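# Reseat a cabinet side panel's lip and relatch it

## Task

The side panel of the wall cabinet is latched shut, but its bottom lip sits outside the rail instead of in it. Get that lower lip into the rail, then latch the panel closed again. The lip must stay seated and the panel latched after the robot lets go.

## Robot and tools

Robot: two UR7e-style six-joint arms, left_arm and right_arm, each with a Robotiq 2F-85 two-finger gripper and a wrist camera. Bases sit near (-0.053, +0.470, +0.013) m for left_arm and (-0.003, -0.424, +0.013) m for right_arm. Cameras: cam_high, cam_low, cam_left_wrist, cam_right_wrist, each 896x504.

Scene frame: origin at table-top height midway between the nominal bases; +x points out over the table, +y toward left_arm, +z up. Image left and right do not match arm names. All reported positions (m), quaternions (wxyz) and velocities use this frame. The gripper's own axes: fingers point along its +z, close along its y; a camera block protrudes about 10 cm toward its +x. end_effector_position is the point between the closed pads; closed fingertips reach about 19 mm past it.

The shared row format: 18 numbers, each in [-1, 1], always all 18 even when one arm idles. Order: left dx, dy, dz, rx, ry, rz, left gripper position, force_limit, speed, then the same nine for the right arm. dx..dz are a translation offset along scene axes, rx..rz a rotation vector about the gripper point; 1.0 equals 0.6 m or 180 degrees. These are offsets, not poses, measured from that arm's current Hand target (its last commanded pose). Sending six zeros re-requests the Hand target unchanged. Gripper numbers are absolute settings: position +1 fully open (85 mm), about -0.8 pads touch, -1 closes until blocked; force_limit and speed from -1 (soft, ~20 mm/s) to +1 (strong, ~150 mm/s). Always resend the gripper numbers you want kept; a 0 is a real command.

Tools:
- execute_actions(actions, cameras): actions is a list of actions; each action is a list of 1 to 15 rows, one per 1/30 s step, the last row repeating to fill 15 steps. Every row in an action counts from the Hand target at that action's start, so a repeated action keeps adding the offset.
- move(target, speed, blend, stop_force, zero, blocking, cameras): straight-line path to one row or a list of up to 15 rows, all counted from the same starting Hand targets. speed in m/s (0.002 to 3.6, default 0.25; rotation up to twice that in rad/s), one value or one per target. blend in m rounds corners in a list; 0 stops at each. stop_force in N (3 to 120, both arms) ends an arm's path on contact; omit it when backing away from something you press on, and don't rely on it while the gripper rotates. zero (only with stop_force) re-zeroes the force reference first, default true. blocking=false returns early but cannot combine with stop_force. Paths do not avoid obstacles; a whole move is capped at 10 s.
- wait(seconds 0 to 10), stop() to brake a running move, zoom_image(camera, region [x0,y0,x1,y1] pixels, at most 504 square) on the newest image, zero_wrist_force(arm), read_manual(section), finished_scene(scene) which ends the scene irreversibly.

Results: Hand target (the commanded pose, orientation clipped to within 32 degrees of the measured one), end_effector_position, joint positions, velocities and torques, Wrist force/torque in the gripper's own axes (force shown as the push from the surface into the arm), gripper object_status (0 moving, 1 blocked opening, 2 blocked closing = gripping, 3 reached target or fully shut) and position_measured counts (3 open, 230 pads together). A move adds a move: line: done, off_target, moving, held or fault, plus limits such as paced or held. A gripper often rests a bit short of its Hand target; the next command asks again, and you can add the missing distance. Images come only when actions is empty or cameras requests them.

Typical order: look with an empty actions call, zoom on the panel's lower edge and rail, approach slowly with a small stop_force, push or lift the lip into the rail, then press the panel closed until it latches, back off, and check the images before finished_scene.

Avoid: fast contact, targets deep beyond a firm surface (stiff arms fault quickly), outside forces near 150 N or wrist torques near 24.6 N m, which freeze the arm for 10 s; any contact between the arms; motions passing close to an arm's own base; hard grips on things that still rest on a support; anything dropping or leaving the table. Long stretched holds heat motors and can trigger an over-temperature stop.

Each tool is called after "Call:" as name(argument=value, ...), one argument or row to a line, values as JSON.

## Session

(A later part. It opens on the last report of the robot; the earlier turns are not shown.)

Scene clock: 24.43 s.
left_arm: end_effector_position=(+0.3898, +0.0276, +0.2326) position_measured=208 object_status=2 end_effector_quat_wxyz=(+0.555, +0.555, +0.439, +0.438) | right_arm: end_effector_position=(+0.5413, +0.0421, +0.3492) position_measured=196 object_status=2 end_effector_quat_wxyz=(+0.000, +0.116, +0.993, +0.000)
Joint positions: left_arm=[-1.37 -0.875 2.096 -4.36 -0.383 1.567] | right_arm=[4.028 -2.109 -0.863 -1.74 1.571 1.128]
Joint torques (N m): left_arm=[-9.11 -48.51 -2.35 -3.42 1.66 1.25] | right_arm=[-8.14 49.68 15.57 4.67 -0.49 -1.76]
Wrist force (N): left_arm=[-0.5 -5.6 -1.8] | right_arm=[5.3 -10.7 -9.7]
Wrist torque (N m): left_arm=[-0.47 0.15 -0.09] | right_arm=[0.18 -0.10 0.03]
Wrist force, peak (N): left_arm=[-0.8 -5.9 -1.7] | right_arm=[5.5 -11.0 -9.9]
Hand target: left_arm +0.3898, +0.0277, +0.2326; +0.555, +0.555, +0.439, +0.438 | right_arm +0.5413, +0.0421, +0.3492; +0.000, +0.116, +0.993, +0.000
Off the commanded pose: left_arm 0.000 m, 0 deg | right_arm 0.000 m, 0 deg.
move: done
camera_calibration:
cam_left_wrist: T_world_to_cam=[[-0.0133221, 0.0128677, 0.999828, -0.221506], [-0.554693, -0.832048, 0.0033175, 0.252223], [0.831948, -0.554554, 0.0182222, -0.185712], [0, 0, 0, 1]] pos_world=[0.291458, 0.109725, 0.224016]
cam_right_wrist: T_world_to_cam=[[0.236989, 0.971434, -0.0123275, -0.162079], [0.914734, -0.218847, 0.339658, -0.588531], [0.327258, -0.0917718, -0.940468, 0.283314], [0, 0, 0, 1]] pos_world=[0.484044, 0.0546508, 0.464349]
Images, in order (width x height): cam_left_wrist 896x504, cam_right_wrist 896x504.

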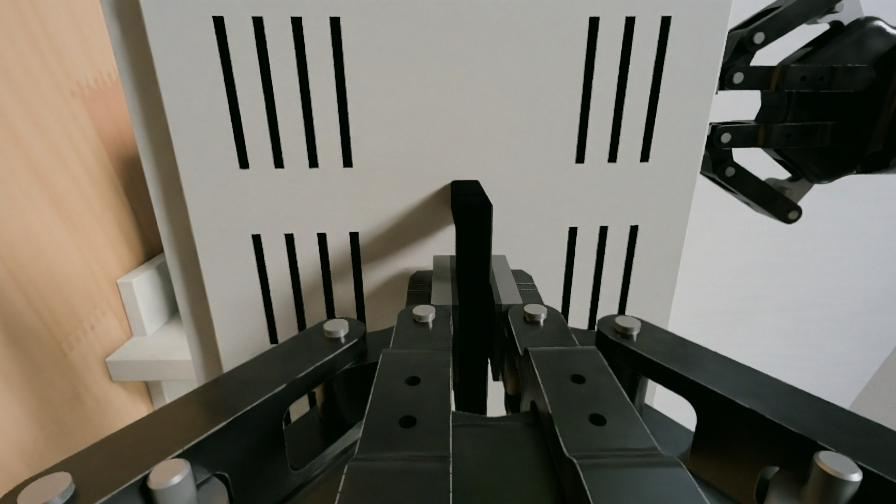

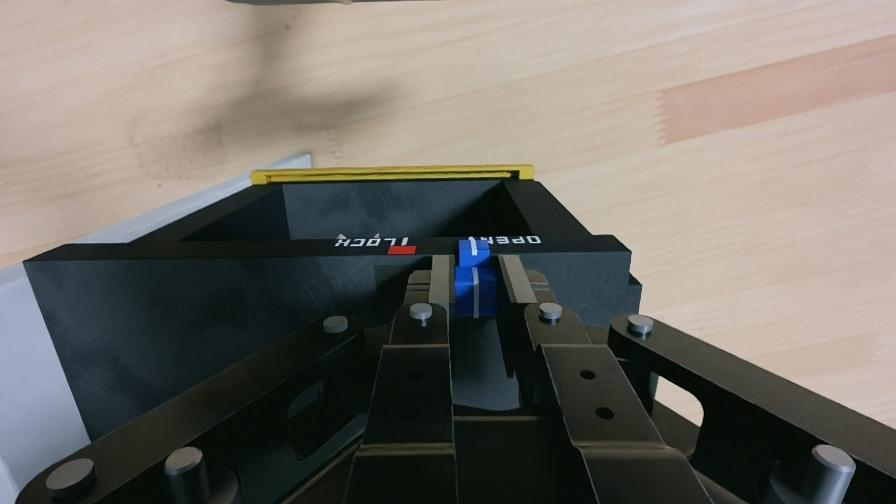

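Call:
move(
  target=[
    [0,0,0,0,0,0,-1,-0.2,-1, 0,0,0,0,0,0,1,-0.5,0.5],
    [0,0,0,0,0,0,-1,-0.2,-1, 0,0,0.12,0,0,0,1,-0.5,0.5],
    [0,0,0,0,0,0,-1,-0.2,-1, -0.302,-0.353,0.118,0.3243,-0.077,0,1,-0.5,0.5],
    [0,0,0,0,0,0,-1,-0.2,-1, -0.204,-0.343,-0.234,0.3243,-0.077,0,1,-0.5,0.5],
  ],
  speed=0.4,
  blend=[0,0.04,0.04,0],
  cameras=["all"],
)

Call:
zoom_image(
  camera="cam_right_wrist",
  region=[196, 0, 700, 504],
)

Scene clock: 30.50 s.
left_arm: end_effector_position=(+0.3898, +0.0277, +0.2326) position_measured=208 object_status=2 end_effector_quat_wxyz=(+0.555, +0.555, +0.439, +0.438) | right_arm: end_effector_position=(+0.4189, -0.1638, +0.2088) position_measured=3 object_status=3 end_effector_quat_wxyz=(+0.058, +0.100, +0.860, +0.497)
Joint positions: left_arm=[-1.37 -0.875 2.096 -4.36 -0.383 1.567] | right_arm=[3.615 -1.743 -2.405 0.284 2.284 1.048]
Joint torques (N m): left_arm=[-8.76 -47.03 -1.78 -3.37 1.91 1.35] | right_arm=[-10 13.38 22.89 4.95 2.7 2.51]
Wrist force (N): left_arm=[-0.4 -5.9 -1.7] | right_arm=[0.5 -1.6 -1.3]
Wrist torque (N m): left_arm=[-0.51 0.13 -0.09] | right_arm=[-0.22 -0.22 0.00]
Wrist force, peak (N): left_arm=[-0.4 -5.9 -1.7] | right_arm=[5.3 -11.0 -10.1]
Hand target: left_arm +0.3898, +0.0277, +0.2326; +0.555, +0.555, +0.439, +0.438 | right_arm +0.4189, -0.1637, +0.2088; +0.058, +0.100, +0.860, +0.497
Off the commanded pose: left_arm 0.000 m, 0 deg | right_arm 0.000 m, 0 deg.
move: done; blend cut to 0.036 m at target 2
camera_calibration:
cam_left_wrist: T_world_to_cam=[[-0.0133221, 0.0128677, 0.999828, -0.221508], [-0.554693, -0.832048, 0.0033175, 0.252167], [0.831948, -0.554554, 0.0182222, -0.185629], [0, 0, 0, 1]] pos_world=[0.291358, 0.109725, 0.224016]
cam_right_wrist: T_world_to_cam=[[0.123983, 0.495559, 0.85968, -0.147508], [0.846979, -0.504216, 0.168501, -0.456458], [0.516967, 0.707239, -0.482242, 0.128199], [0, 0, 0, 1]] pos_world=[0.338624, -0.247722, 0.265547]

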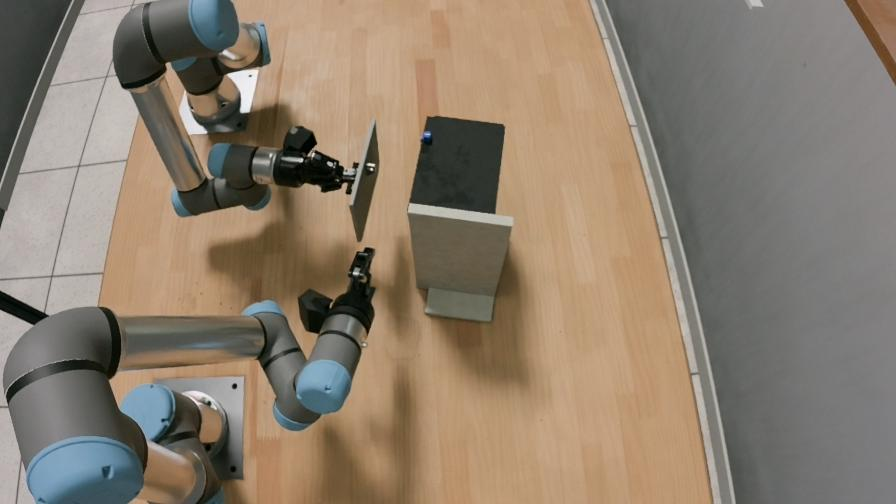

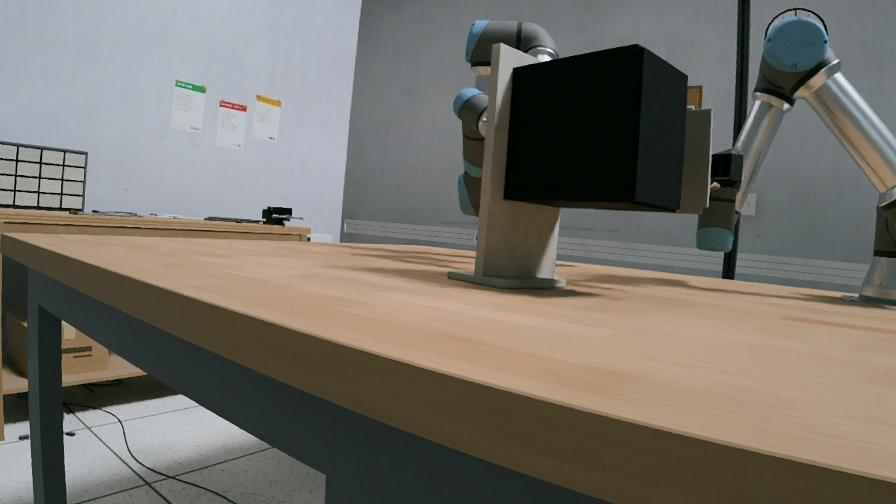

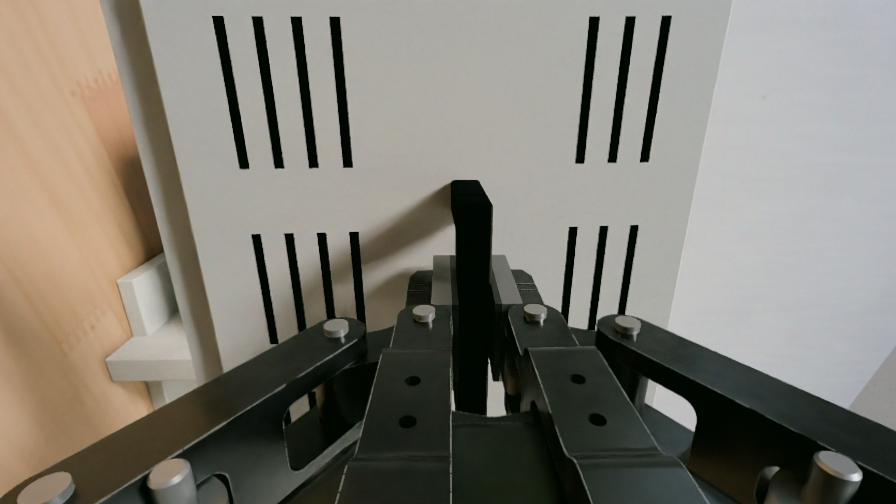

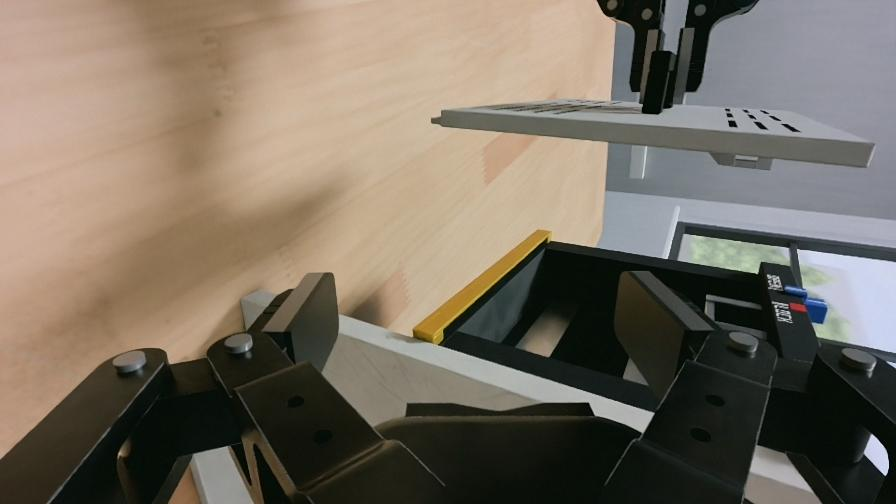

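Scaled by 1.000.

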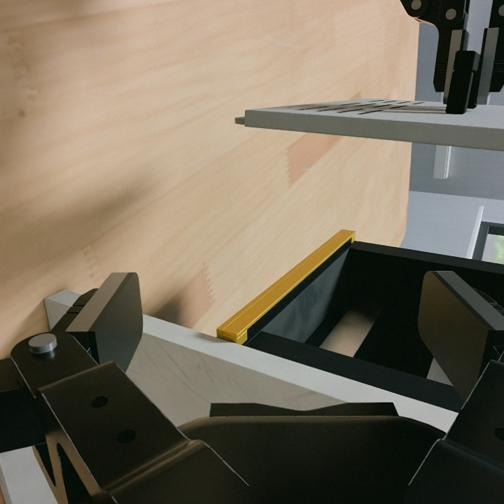

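Call:
zoom_image(
  camera="cam_right_wrist",
  region=[420, 90, 560, 150],
)

Call:
zoom_image(
  camera="cam_right_wrist",
  region=[400, 220, 560, 350],
)

Call:
zoom_image(
  camera="cam_right_wrist",
  region=[700, 100, 890, 350],
)

Scaled by 3.600 from the camera's 896x504 image, which has a finer 1280x720 frame.

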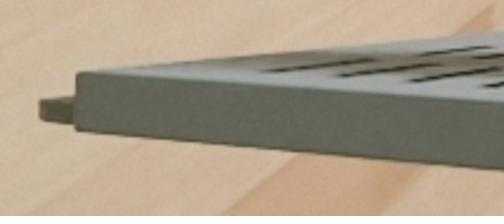

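Scaled by 3.150 from the camera's 896x504 image, which has a finer 1280x720 frame.

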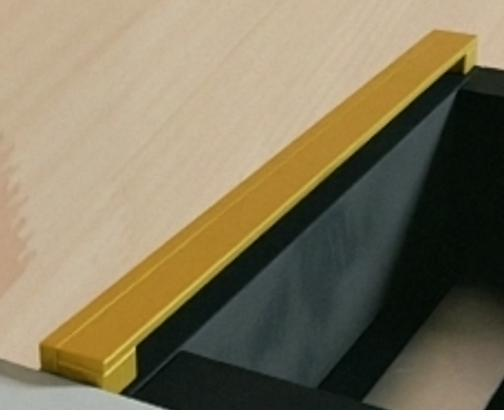

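Scaled by 2.016 from the camera's 896x504 image, which has a finer 1280x720 frame.

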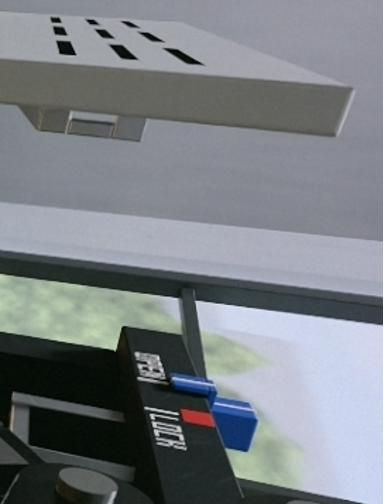

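Call:
move(
  target=[
    [0.1057,-0.0252,0.0257,-0.01155,-0.0487,0,-1,-0.2,-1, 0,0,0,0,0,0,1,-0.5,0.5],
    [0.1672,-0.0398,0.0257,-0.01155,-0.0487,0,-1,-0.2,-1, 0,0,0,0,0,0,1,-0.5,0.5],
  ],
  speed=[0.15,0.05],
  stop_force=12,
  cameras=["cam_right_wrist"],
)

Call:
zoom_image(
  camera="cam_right_wrist",
  region=[380, 200, 560, 370],
)

Scene clock: 35.13 s.
left_arm: end_effector_position=(+0.4842, +0.0053, +0.2480) position_measured=208 object_status=2 end_effector_quat_wxyz=(+0.597, +0.510, +0.403, +0.471) | right_arm: end_effector_position=(+0.4189, -0.1637, +0.2088) position_measured=3 object_status=3 end_effector_quat_wxyz=(+0.058, +0.100, +0.860, +0.497)
Joint positions: left_arm=[-1.169 -0.721 1.79 -4.489 -0.602 1.801] | right_arm=[3.615 -1.743 -2.405 0.284 2.284 1.048]
Joint torques (N m): left_arm=[-8.58 -56.33 -4.89 -3.18 1.09 1.42] | right_arm=[-8.57 12.9 16.79 4.8 2.58 2.4]
Wrist force (N): left_arm=[-0.3 -5.9 -2.7] | right_arm=[0.7 -1.7 -1.2]
Wrist torque (N m): left_arm=[-0.52 0.15 -0.19] | right_arm=[-0.23 -0.26 0.01]
Wrist force, peak (N): left_arm=[1.0 -5.8 -32.4] | right_arm=[0.8 -1.7 -1.4]
Hand target: left_arm +0.4842, +0.0053, +0.2480; +0.597, +0.510, +0.403, +0.471 (not the last commanded pose) | right_arm +0.4189, -0.1637, +0.2088; +0.058, +0.100, +0.860, +0.497
Off the commanded pose: left_arm 0.006 m, 0 deg | right_arm 0.000 m, 0 deg.
move: contact (left_arm); path passed 1 of 2 targets
camera_calibration:
cam_right_wrist: T_world_to_cam=[[0.123939, 0.495498, 0.859722, -0.147532], [0.84697, -0.504228, 0.16851, -0.456545], [0.516992, 0.707274, -0.482165, 0.128128], [0, 0, 0, 1]] pos_world=[0.338724, -0.247722, 0.265547]
Images, in order (width x height): cam_right_wrist 896x504.

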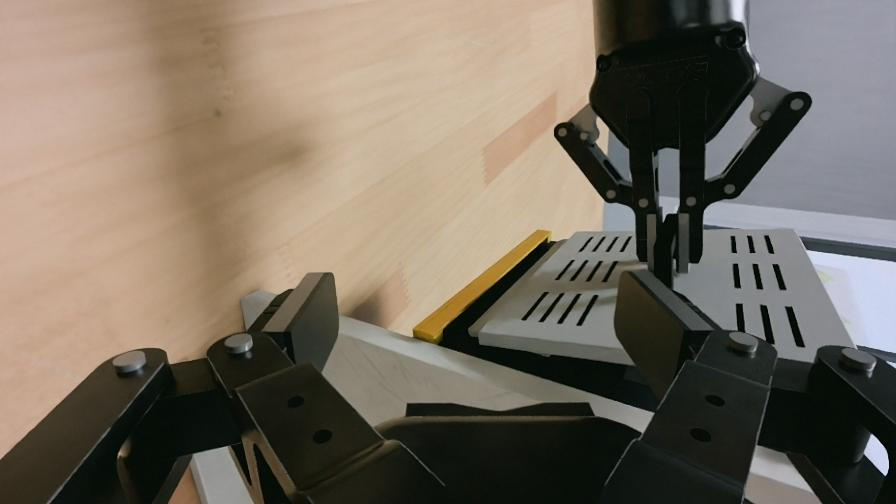

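Scaled by 2.800 from the camera's 896x504 image, which has a finer 1280x720 frame.

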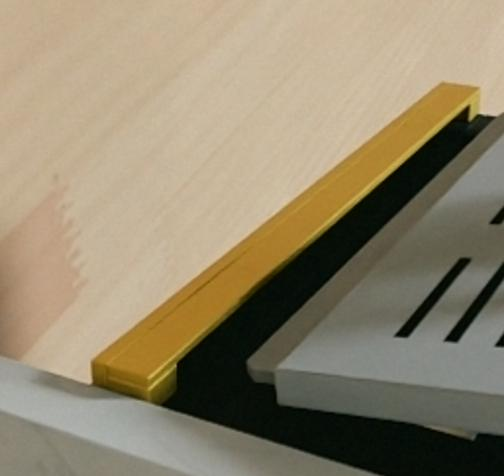

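Call:
wait(
  seconds=0,
  cameras=["cam_high","cam_left_wrist","cam_right_wrist"],
)

Call:
zoom_image(
  camera="cam_high",
  region=[360, 100, 460, 260],
)

Call:
zoom_image(
  camera="cam_right_wrist",
  region=[540, 210, 896, 410],
)

Scene clock: 38.97 s.
left_arm: end_effector_position=(+0.4842, +0.0053, +0.2480) position_measured=208 object_status=2 end_effector_quat_wxyz=(+0.597, +0.510, +0.403, +0.471) | right_arm: end_effector_position=(+0.4189, -0.1637, +0.2088) position_measured=3 object_status=3 end_effector_quat_wxyz=(+0.058, +0.100, +0.860, +0.497)
Joint positions: left_arm=[-1.169 -0.721 1.79 -4.489 -0.602 1.801] | right_arm=[3.615 -1.743 -2.405 0.284 2.284 1.048]
Joint torques (N m): left_arm=[-7.86 -56.18 -4.56 -3.05 1.06 1.46] | right_arm=[-7.16 13.19 10.4 4.8 2.51 2.32]
Wrist force (N): left_arm=[-0.2 -5.9 -3.0] | right_arm=[0.6 -1.5 -1.4]
Wrist torque (N m): left_arm=[-0.51 0.13 -0.19] | right_arm=[-0.21 -0.24 0.01]
Wrist force, peak (N): left_arm=[-0.1 -6.3 -2.9] | right_arm=[0.7 -1.6 -1.5]
Hand target: left_arm +0.4842, +0.0053, +0.2480; +0.597, +0.510, +0.403, +0.471 (not the last commanded pose) | right_arm +0.4189, -0.1637, +0.2088; +0.058, +0.100, +0.860, +0.497
Tool commands: left_gripper/position=-1.0 left_gripper/force_limit=-0.2 left_gripper/speed=-1.0 right_gripper/position=+1.0 right_gripper/force_limit=-0.5 right_gripper/speed=+0.5
Off the commanded pose: left_arm 0.006 m, 0 deg | right_arm 0.000 m, 0 deg.
camera_calibration:
cam_left_wrist: T_world_to_cam=[[-0.165469, 0.0489384, 0.985, -0.158284], [-0.550953, -0.832966, -0.0511689, 0.29768], [0.817968, -0.551155, 0.164793, -0.30647], [0, 0, 0, 1]] pos_world=[0.388499, 0.086791, 0.221646]
cam_right_wrist: T_world_to_cam=[[0.123939, 0.495498, 0.859722, -0.147532], [0.84697, -0.504228, 0.16851, -0.456545], [0.516992, 0.707274, -0.482165, 0.128128], [0, 0, 0, 1]] pos_world=[0.338724, -0.247722, 0.265547]
Images, in order (width x height): cam_high 896x504, cam_left_wrist 896x504, cam_right_wrist 896x504.

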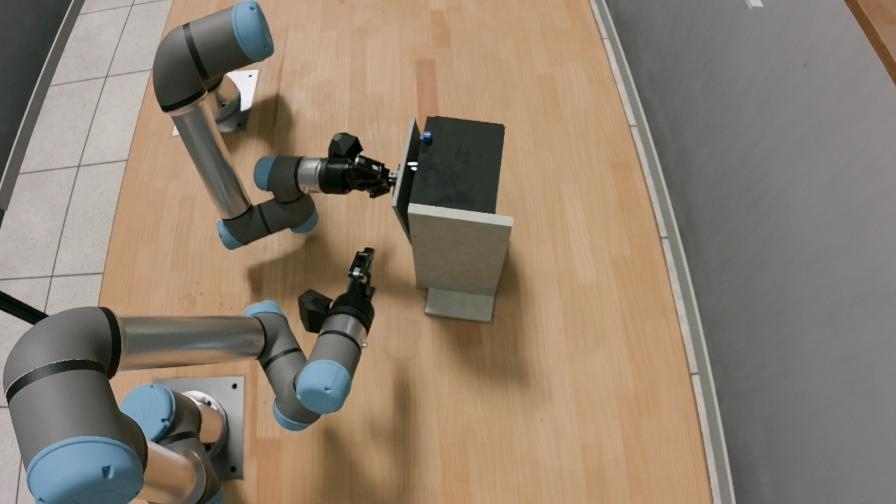

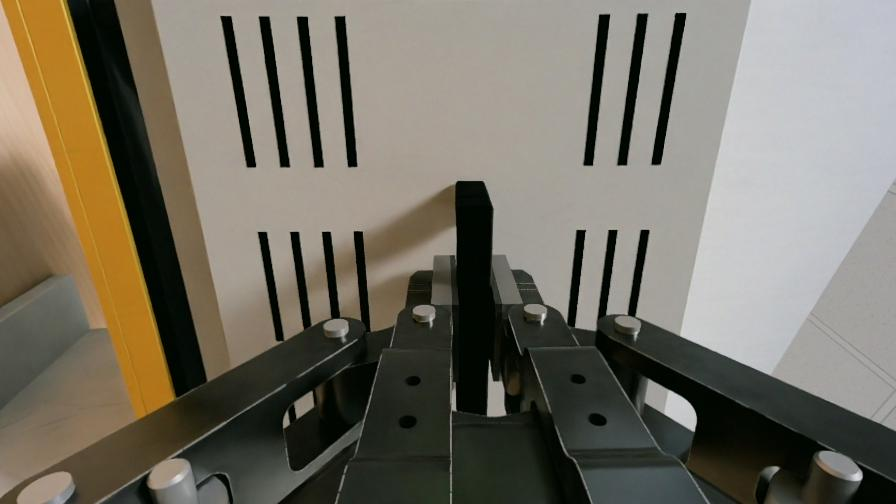

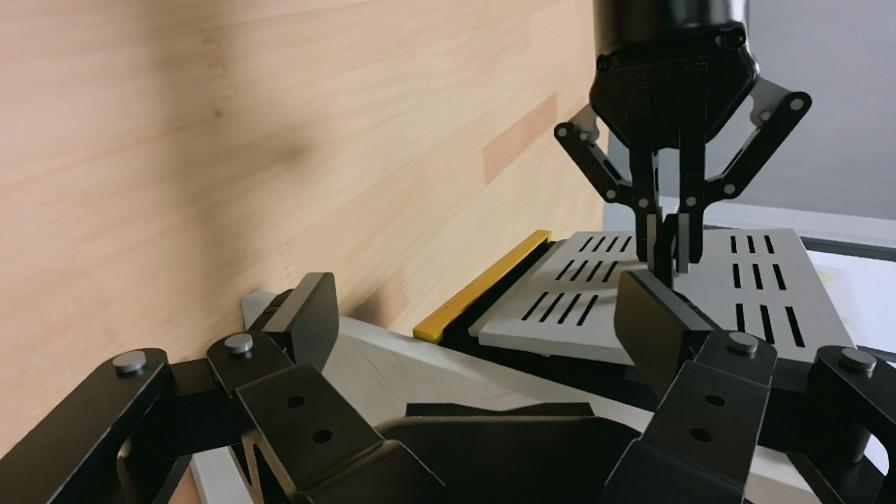

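Scaled by 3.150 from the camera's 896x504 image, which has a finer 1280x720 frame.

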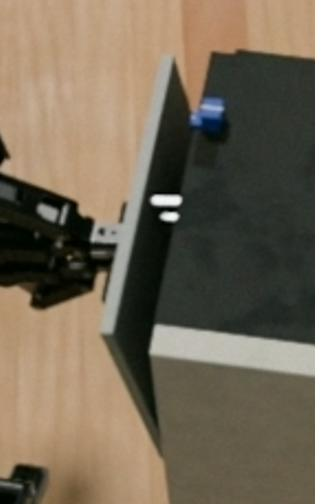

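Scaled by 1.416 from the camera's 896x504 image, which has a finer 1280x720 frame.

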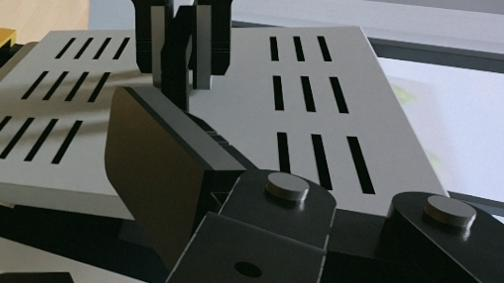

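Call:
move(
  target=[0,0,-0.035,0,0,0,-1,-0.2,-1, 0,0,0,0,0,0,1,-0.5,0.5],
  speed=0.02,
  stop_force=8,
  cameras=["cam_left_wrist","cam_right_wrist"],
)

Call:
zoom_image(
  camera="cam_right_wrist",
  region=[380, 200, 560, 370],
)

Scene clock: 41.80 s.
left_arm: end_effector_position=(+0.4842, +0.0054, +0.2270) position_measured=208 object_status=2 end_effector_quat_wxyz=(+0.597, +0.509, +0.403, +0.471) | right_arm: end_effector_position=(+0.4189, -0.1637, +0.2088) position_measured=3 object_status=3 end_effector_quat_wxyz=(+0.058, +0.100, +0.860, +0.497)
Joint positions: left_arm=[-1.169 -0.677 1.781 -4.524 -0.602 1.801] | right_arm=[3.615 -1.743 -2.405 0.284 2.284 1.048]
Joint torques (N m): left_arm=[-6.2 -37.48 -16.26 -2.97 -1.03 1.39] | right_arm=[-5.19 13.51 10.36 4.81 2.53 2.27]
Wrist force (N): left_arm=[-0.5 -5.0 -0.4] | right_arm=[0.8 -1.7 -1.2]
Wrist torque (N m): left_arm=[-0.69 0.15 -0.21] | right_arm=[-0.23 -0.27 0.01]
Wrist force, peak (N): left_arm=[-0.2 -6.2 -3.1] | right_arm=[0.6 -1.9 -1.5]
Hand target: left_arm +0.4842, +0.0053, +0.2270; +0.597, +0.510, +0.403, +0.471 | right_arm +0.4189, -0.1637, +0.2088; +0.058, +0.100, +0.860, +0.497
Off the commanded pose: left_arm 0.000 m, 0 deg | right_arm 0.000 m, 0 deg.
move: done
camera_calibration:
cam_left_wrist: T_world_to_cam=[[-0.165478, 0.0489249, 0.984999, -0.137495], [-0.55095, -0.832967, -0.051185, 0.296603], [0.817968, -0.551155, 0.164793, -0.302993], [0, 0, 0, 1]] pos_world=[0.388499, 0.086791, 0.200546]
cam_right_wrist: T_world_to_cam=[[0.123939, 0.495498, 0.859722, -0.147532], [0.84697, -0.504228, 0.16851, -0.456545], [0.516992, 0.707274, -0.482165, 0.128128], [0, 0, 0, 1]] pos_world=[0.338724, -0.247722, 0.265547]
Images, in order (width x height): cam_left_wrist 896x504, cam_right_wrist 896x504.

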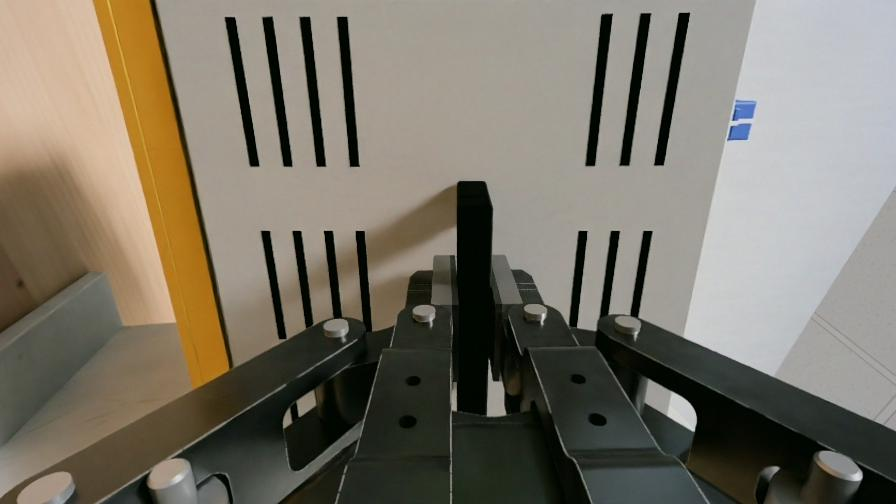

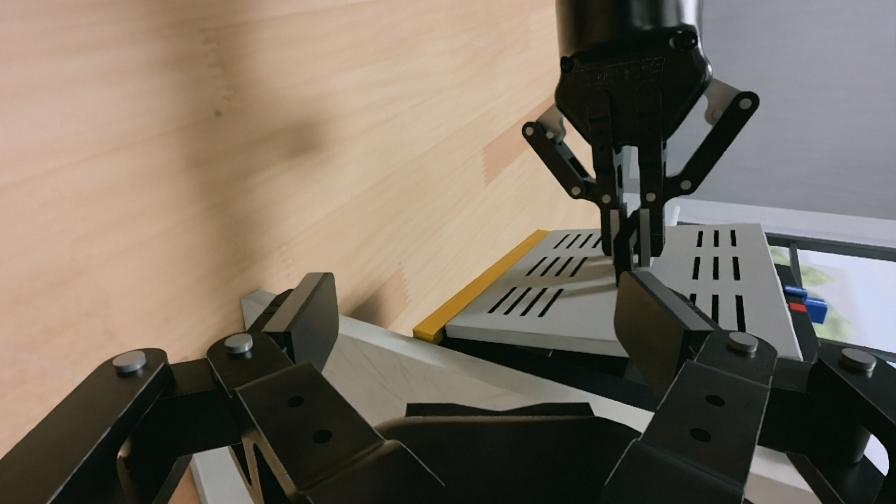

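Scaled by 2.800 from the camera's 896x504 image, which has a finer 1280x720 frame.

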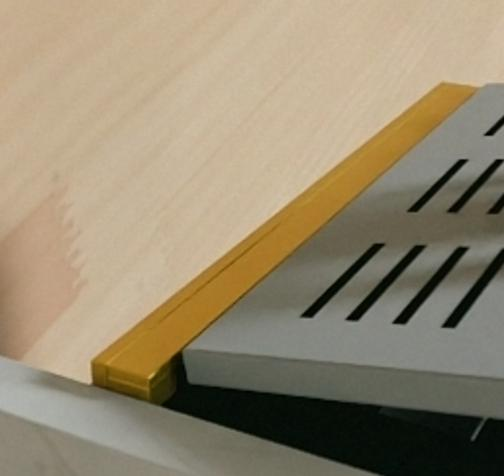

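Call:
move(
  target=[0,0,-0.025,0,0,0,-1,-0.2,-1, 0,0,0,0,0,0,1,-0.5,0.5],
  speed=0.015,
  stop_force=8,
  cameras=["cam_left_wrist","cam_right_wrist"],
)

Call:
zoom_image(
  camera="cam_right_wrist",
  region=[380, 200, 560, 370],
)

Scene clock: 43.20 s.
left_arm: end_effector_position=(+0.4842, +0.0053, +0.2254) position_measured=208 object_status=2 end_effector_quat_wxyz=(+0.597, +0.509, +0.403, +0.471) | right_arm: end_effector_position=(+0.4189, -0.1637, +0.2088) position_measured=3 object_status=3 end_effector_quat_wxyz=(+0.058, +0.100, +0.860, +0.497)
Joint positions: left_arm=[-1.17 -0.673 1.78 -4.527 -0.602 1.801] | right_arm=[3.615 -1.743 -2.405 0.284 2.284 1.048]
Joint torques (N m): left_arm=[-2.56 -55.95 -2.72 0.86 -0.74 0.7] | right_arm=[-4.28 12.95 10.88 4.75 2.62 2.26]
Wrist force (N): left_arm=[-0.1 -2.8 -1.1] | right_arm=[0.6 -1.5 -1.1]
Wrist torque (N m): left_arm=[-0.70 0.10 -0.14] | right_arm=[-0.21 -0.24 0.00]
Wrist force, peak (N): left_arm=[-0.4 11.5 -5.3] | right_arm=[0.8 -1.8 -1.3]
Hand target: left_arm +0.4842, +0.0054, +0.2254; +0.597, +0.509, +0.403, +0.471 (not the last commanded pose) | right_arm +0.4189, -0.1637, +0.2088; +0.058, +0.100, +0.860, +0.497
Off the commanded pose: left_arm 0.013 m, 0 deg | right_arm 0.000 m, 0 deg.
move: contact (left_arm)
camera_calibration:
cam_left_wrist: T_world_to_cam=[[-0.165549, 0.0489928, 0.984984, -0.13601], [-0.550948, -0.832969, -0.0511681, 0.296467], [0.817954, -0.551146, 0.16489, -0.302679], [0, 0, 0, 1]] pos_world=[0.388399, 0.086791, 0.199046]
cam_right_wrist: T_world_to_cam=[[0.123939, 0.495498, 0.859722, -0.147532], [0.84697, -0.504228, 0.16851, -0.456545], [0.516992, 0.707274, -0.482165, 0.128128], [0, 0, 0, 1]] pos_world=[0.338724, -0.247722, 0.265547]
Images, in order (width x height): cam_left_wrist 896x504, cam_right_wrist 896x504.

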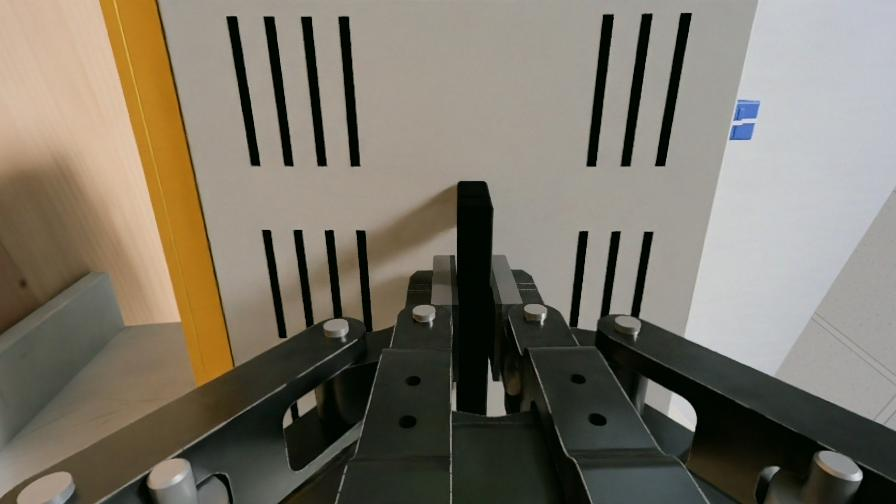

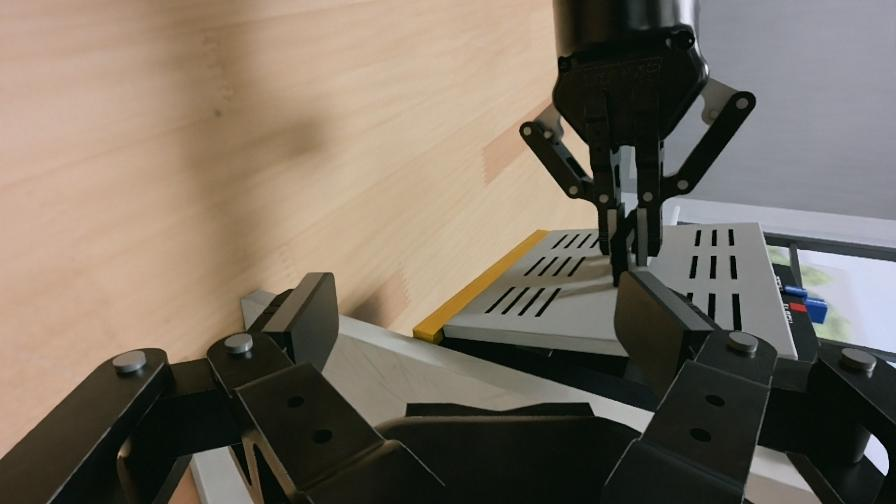

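Scaled by 2.800 from the camera's 896x504 image, which has a finer 1280x720 frame.

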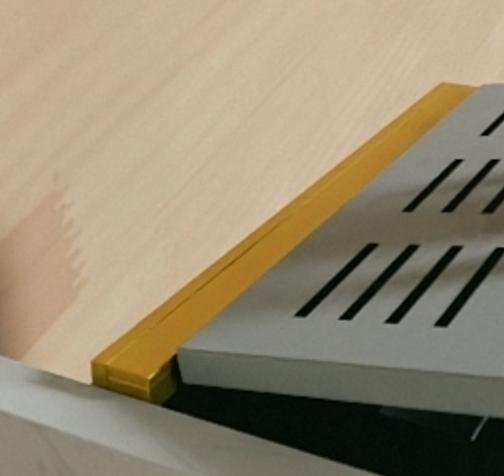

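Call:
move(
  target=[0.0123,-0.0029,0.0047,0.0064,0.0270,0,-1,-0.2,-1, 0,0,0,0,0,0,1,-0.5,0.5],
  speed=0.03,
  stop_force=20,
  cameras=["cam_high","cam_left_wrist","cam_right_wrist"],
)

Call:
zoom_image(
  camera="cam_high",
  region=[360, 100, 460, 260],
)

Call:
zoom_image(
  camera="cam_right_wrist",
  region=[400, 200, 860, 420],
)

Scene clock: 47.10 s.
left_arm: end_effector_position=(+0.4916, +0.0036, +0.2282) position_measured=208 object_status=2 end_effector_quat_wxyz=(+0.574, +0.535, +0.423, +0.453) | right_arm: end_effector_position=(+0.4189, -0.1637, +0.2088) position_measured=3 object_status=3 end_effector_quat_wxyz=(+0.058, +0.100, +0.860, +0.497)
Joint positions: left_arm=[-1.161 -0.733 1.824 -4.357 -0.596 1.672] | right_arm=[3.615 -1.743 -2.405 0.284 2.284 1.048]
Joint torques (N m): left_arm=[8.18 -41.98 0.35 4.2 -1.98 -1.21] | right_arm=[-1.54 13.32 10.12 4.79 2.64 2.36]
Wrist force (N): left_arm=[1.8 16.8 -6.8] | right_arm=[0.4 -1.4 -1.4]
Wrist torque (N m): left_arm=[-0.65 0.05 -0.04] | right_arm=[-0.19 -0.21 0.01]
Wrist force, peak (N): left_arm=[1.9 17.0 -6.7] | right_arm=[0.7 -1.8 -1.5]
Hand target: left_arm +0.4916, +0.0036, +0.2282; +0.574, +0.535, +0.423, +0.453 | right_arm +0.4189, -0.1637, +0.2088; +0.058, +0.100, +0.860, +0.497
Off the commanded pose: left_arm 0.000 m, 0 deg | right_arm 0.000 m, 0 deg.
move: done
camera_calibration:
cam_left_wrist: T_world_to_cam=[[-0.0814437, 0.0290926, 0.996253, -0.181286], [-0.554041, -0.832225, -0.0209901, 0.29391], [0.828496, -0.553674, 0.083898, -0.296859], [0, 0, 0, 1]] pos_world=[0.39402, 0.0855098, 0.211682]
cam_right_wrist: T_world_to_cam=[[0.123939, 0.495498, 0.859722, -0.147532], [0.84697, -0.504228, 0.16851, -0.456545], [0.516992, 0.707274, -0.482165, 0.128128], [0, 0, 0, 1]] pos_world=[0.338724, -0.247722, 0.265547]
Images, in order (width x height): cam_high 896x504, cam_left_wrist 896x504, cam_right_wrist 896x504.

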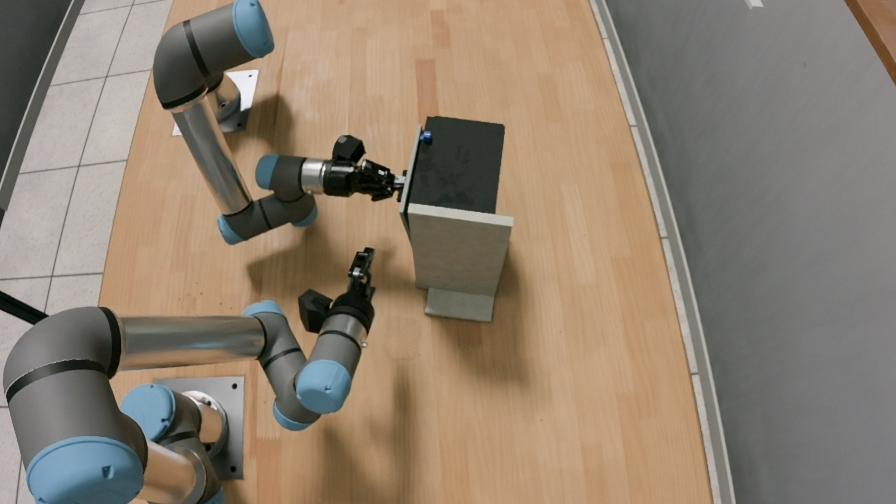

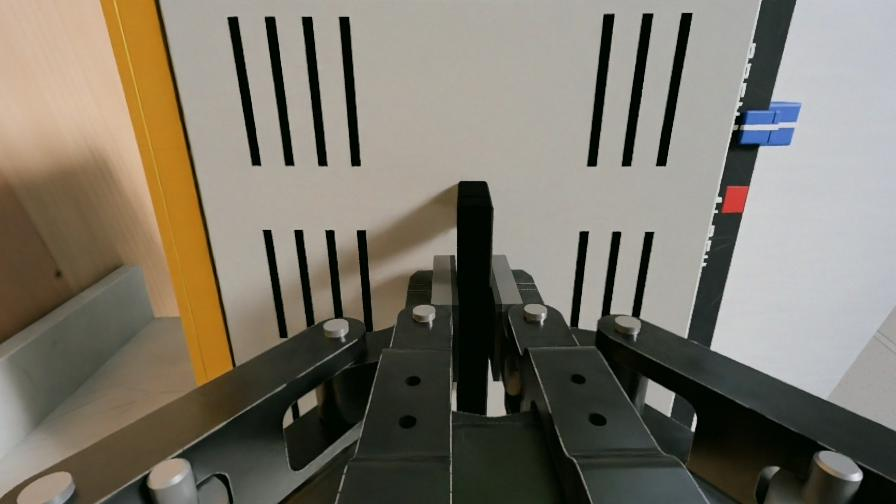

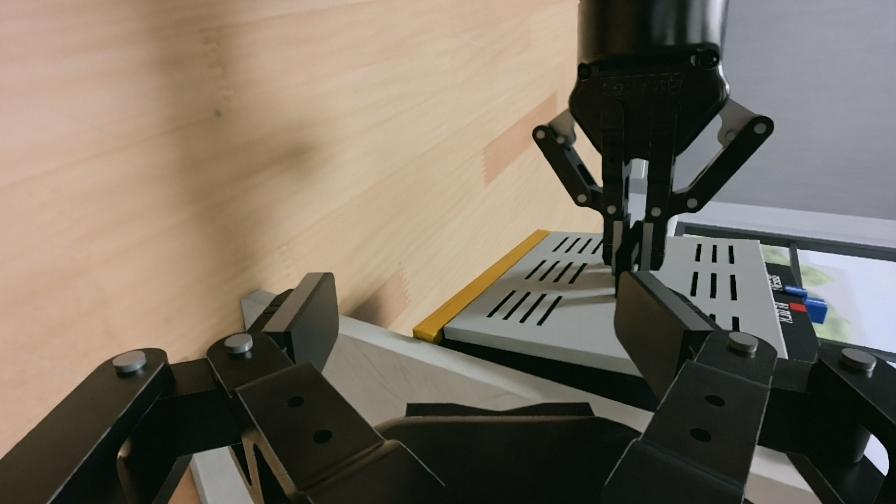

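Scaled by 3.150 from the camera's 896x504 image, which has a finer 1280x720 frame.

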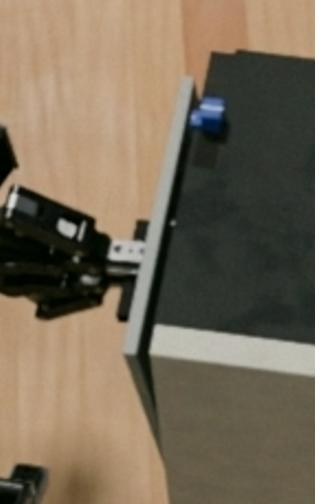

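Scaled by 1.096 from the camera's 896x504 image, which has a finer 1280x720 frame.

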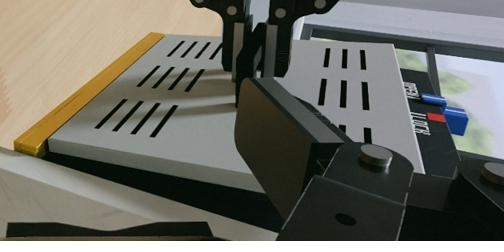

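Call:
move(
  target=[0.0102,-0.0024,0.0042,0.0051,0.0216,0,-1,-0.2,-1, 0,0,0,0,0,0,1,-0.5,0.5],
  speed=0.03,
  stop_force=20,
  cameras=["cam_high","cam_left_wrist","cam_right_wrist"],
)

Call:
zoom_image(
  camera="cam_right_wrist",
  region=[400, 200, 860, 420],
)

Scene clock: 49.43 s.
left_arm: end_effector_position=(+0.4977, +0.0022, +0.2308) position_measured=208 object_status=2 end_effector_quat_wxyz=(+0.555, +0.555, +0.439, +0.438) | right_arm: end_effector_position=(+0.4189, -0.1637, +0.2088) position_measured=3 object_status=3 end_effector_quat_wxyz=(+0.058, +0.100, +0.860, +0.497)
Joint positions: left_arm=[-1.151 -0.784 1.855 -4.212 -0.602 1.568] | right_arm=[3.615 -1.743 -2.405 0.284 2.284 1.048]
Joint torques (N m): left_arm=[5.28 -49.4 -3.13 1.66 -2.63 -1.13] | right_arm=[-0.13 13 9.82 4.8 2.57 2.25]
Wrist force (N): left_arm=[2.3 3.5 -1.7] | right_arm=[0.6 -1.6 -1.1]
Wrist torque (N m): left_arm=[-0.68 0.05 -0.12] | right_arm=[-0.23 -0.24 0.00]
Wrist force, peak (N): left_arm=[1.4 17.0 -6.9] | right_arm=[0.6 -1.9 -1.3]
Hand target: left_arm +0.4977, +0.0022, +0.2308; +0.555, +0.555, +0.439, +0.438 | right_arm +0.4189, -0.1637, +0.2088; +0.058, +0.100, +0.860, +0.497
Off the commanded pose: left_arm 0.000 m, 0 deg | right_arm 0.000 m, 0 deg.
move: done
camera_calibration:
cam_left_wrist: T_world_to_cam=[[-0.0136558, 0.0130886, 0.999821, -0.217826], [-0.554579, -0.832125, 0.00331868, 0.290768], [0.832019, -0.554434, 0.018622, -0.289632], [0, 0, 0, 1]] pos_world=[0.399259, 0.0842242, 0.222216]
cam_right_wrist: T_world_to_cam=[[0.123939, 0.495498, 0.859722, -0.147532], [0.84697, -0.504228, 0.16851, -0.456545], [0.516992, 0.707274, -0.482165, 0.128128], [0, 0, 0, 1]] pos_world=[0.338724, -0.247722, 0.265547]
Images, in order (width x height): cam_high 896x504, cam_left_wrist 896x504, cam_right_wrist 896x504.

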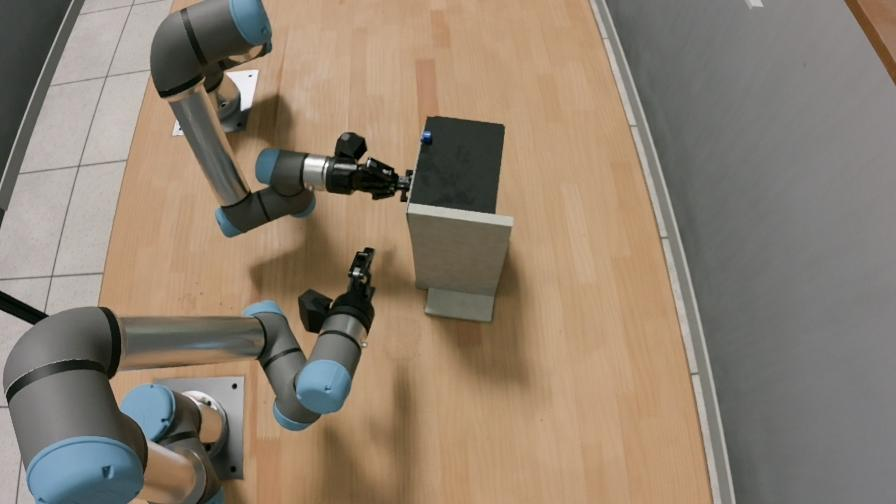

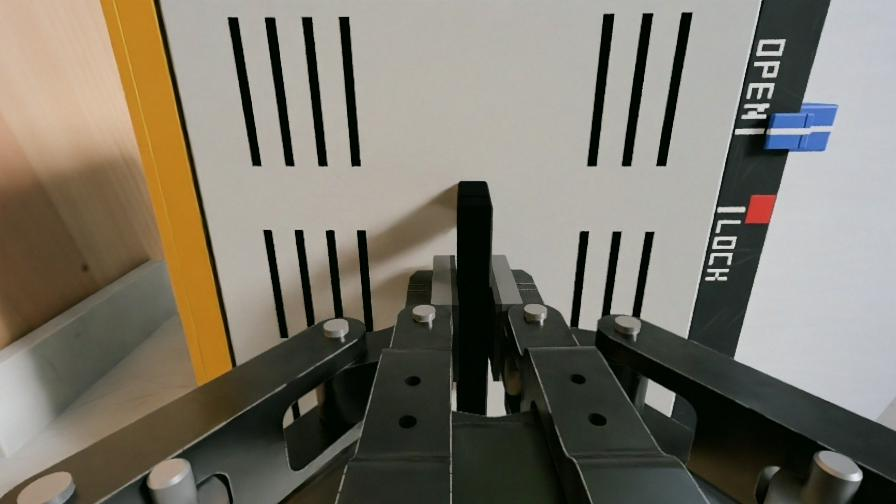

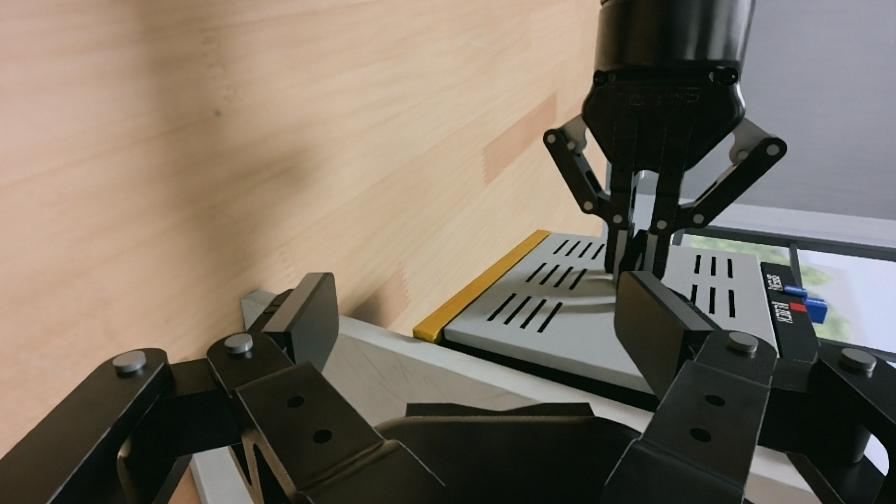

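Scaled by 1.096 from the camera's 896x504 image, which has a finer 1280x720 frame.

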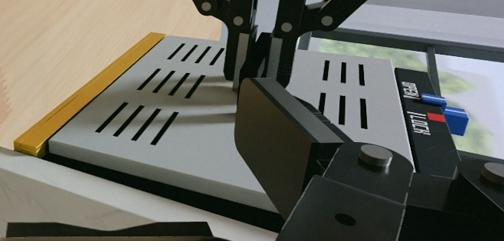

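Call:
move(
  target=[0.0097,-0.0023,0,0,0,0,-1,-0.2,-1, 0,0,0,0,0,0,1,-0.5,0.5],
  speed=0.015,
  stop_force=15,
  cameras=["cam_left_wrist","cam_right_wrist"],
)

Call:
zoom_image(
  camera="cam_right_wrist",
  region=[640, 230, 860, 400],
)

Call:
zoom_image(
  camera="cam_left_wrist",
  region=[600, 0, 896, 420],
)

Scene clock: 51.50 s.
left_arm: end_effector_position=(+0.5016, +0.0013, +0.2310) position_measured=208 object_status=2 end_effector_quat_wxyz=(+0.555, +0.554, +0.439, +0.438) | right_arm: end_effector_position=(+0.4189, -0.1637, +0.2088) position_measured=3 object_status=3 end_effector_quat_wxyz=(+0.058, +0.100, +0.860, +0.497)
Joint positions: left_arm=[-1.144 -0.781 1.845 -4.206 -0.609 1.568] | right_arm=[3.615 -1.743 -2.405 0.284 2.284 1.048]
Joint torques (N m): left_arm=[-6.75 -23.41 7.65 4.84 1.1 -0.66] | right_arm=[0.49 12.92 10.74 4.74 2.61 2.25]
Wrist force (N): left_arm=[3.6 45.1 -15.3] | right_arm=[0.4 -1.4 -1.3]
Wrist torque (N m): left_arm=[-0.17 0.07 -0.07] | right_arm=[-0.19 -0.20 0.01]
Wrist force, peak (N): left_arm=[5.0 54.4 -19.2] | right_arm=[0.7 -1.7 -1.4]
Hand target: left_arm +0.5016, +0.0012, +0.2310; +0.555, +0.554, +0.439, +0.438 (not the last commanded pose) | right_arm +0.4189, -0.1637, +0.2088; +0.058, +0.100, +0.860, +0.497
Off the commanded pose: left_arm 0.002 m, 0 deg | right_arm 0.000 m, 0 deg.
move: contact (left_arm)
camera_calibration:
cam_left_wrist: T_world_to_cam=[[-0.0139329, 0.0137542, 0.999808, -0.217902], [-0.554582, -0.83212, 0.00371891, 0.292148], [0.832012, -0.554424, 0.0192216, -0.293595], [0, 0, 0, 1]] pos_world=[0.403259, 0.0833236, 0.222417]
cam_right_wrist: T_world_to_cam=[[0.123939, 0.495498, 0.859722, -0.147532], [0.84697, -0.504228, 0.16851, -0.456545], [0.516992, 0.707274, -0.482165, 0.128128], [0, 0, 0, 1]] pos_world=[0.338724, -0.247722, 0.265547]
Images, in order (width x height): cam_left_wrist 896x504, cam_right_wrist 896x504.

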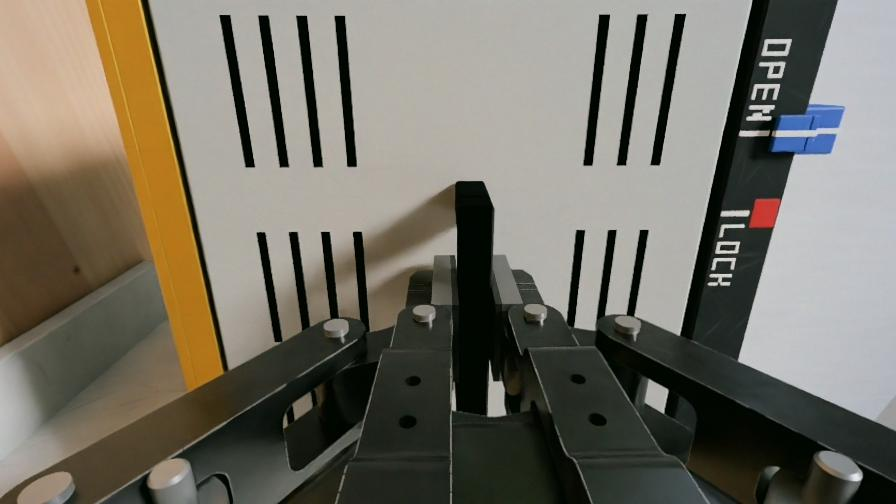

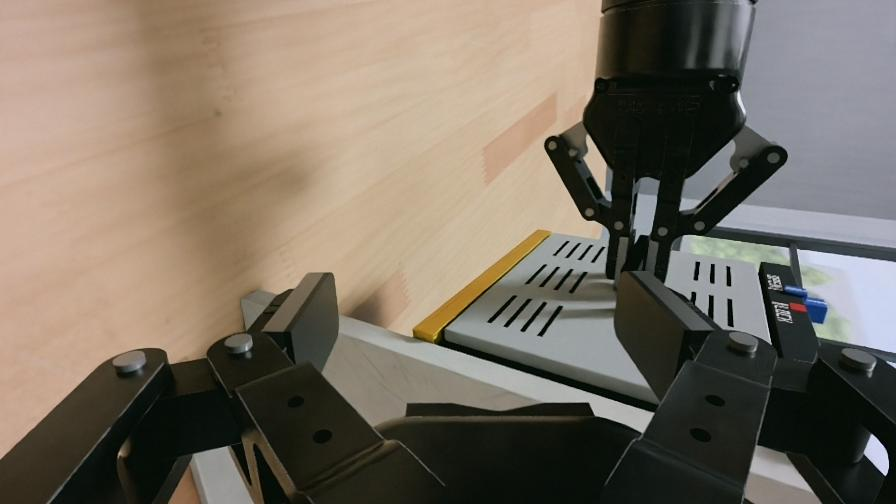

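Scaled by 2.291 from the camera's 896x504 image, which has a finer 1280x720 frame.

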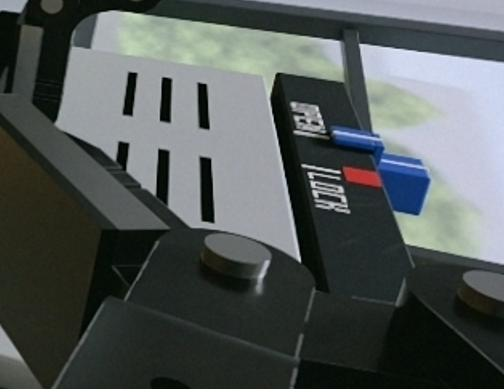

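Scaled by 1.200 from the camera's 896x504 image, which has a finer 1280x720 frame.

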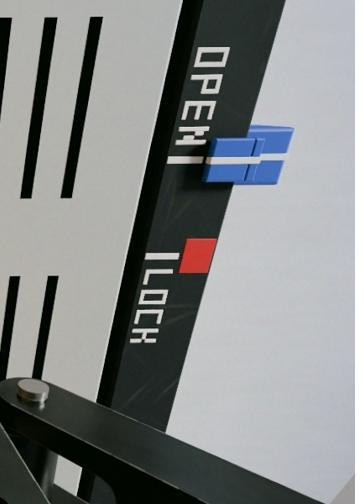

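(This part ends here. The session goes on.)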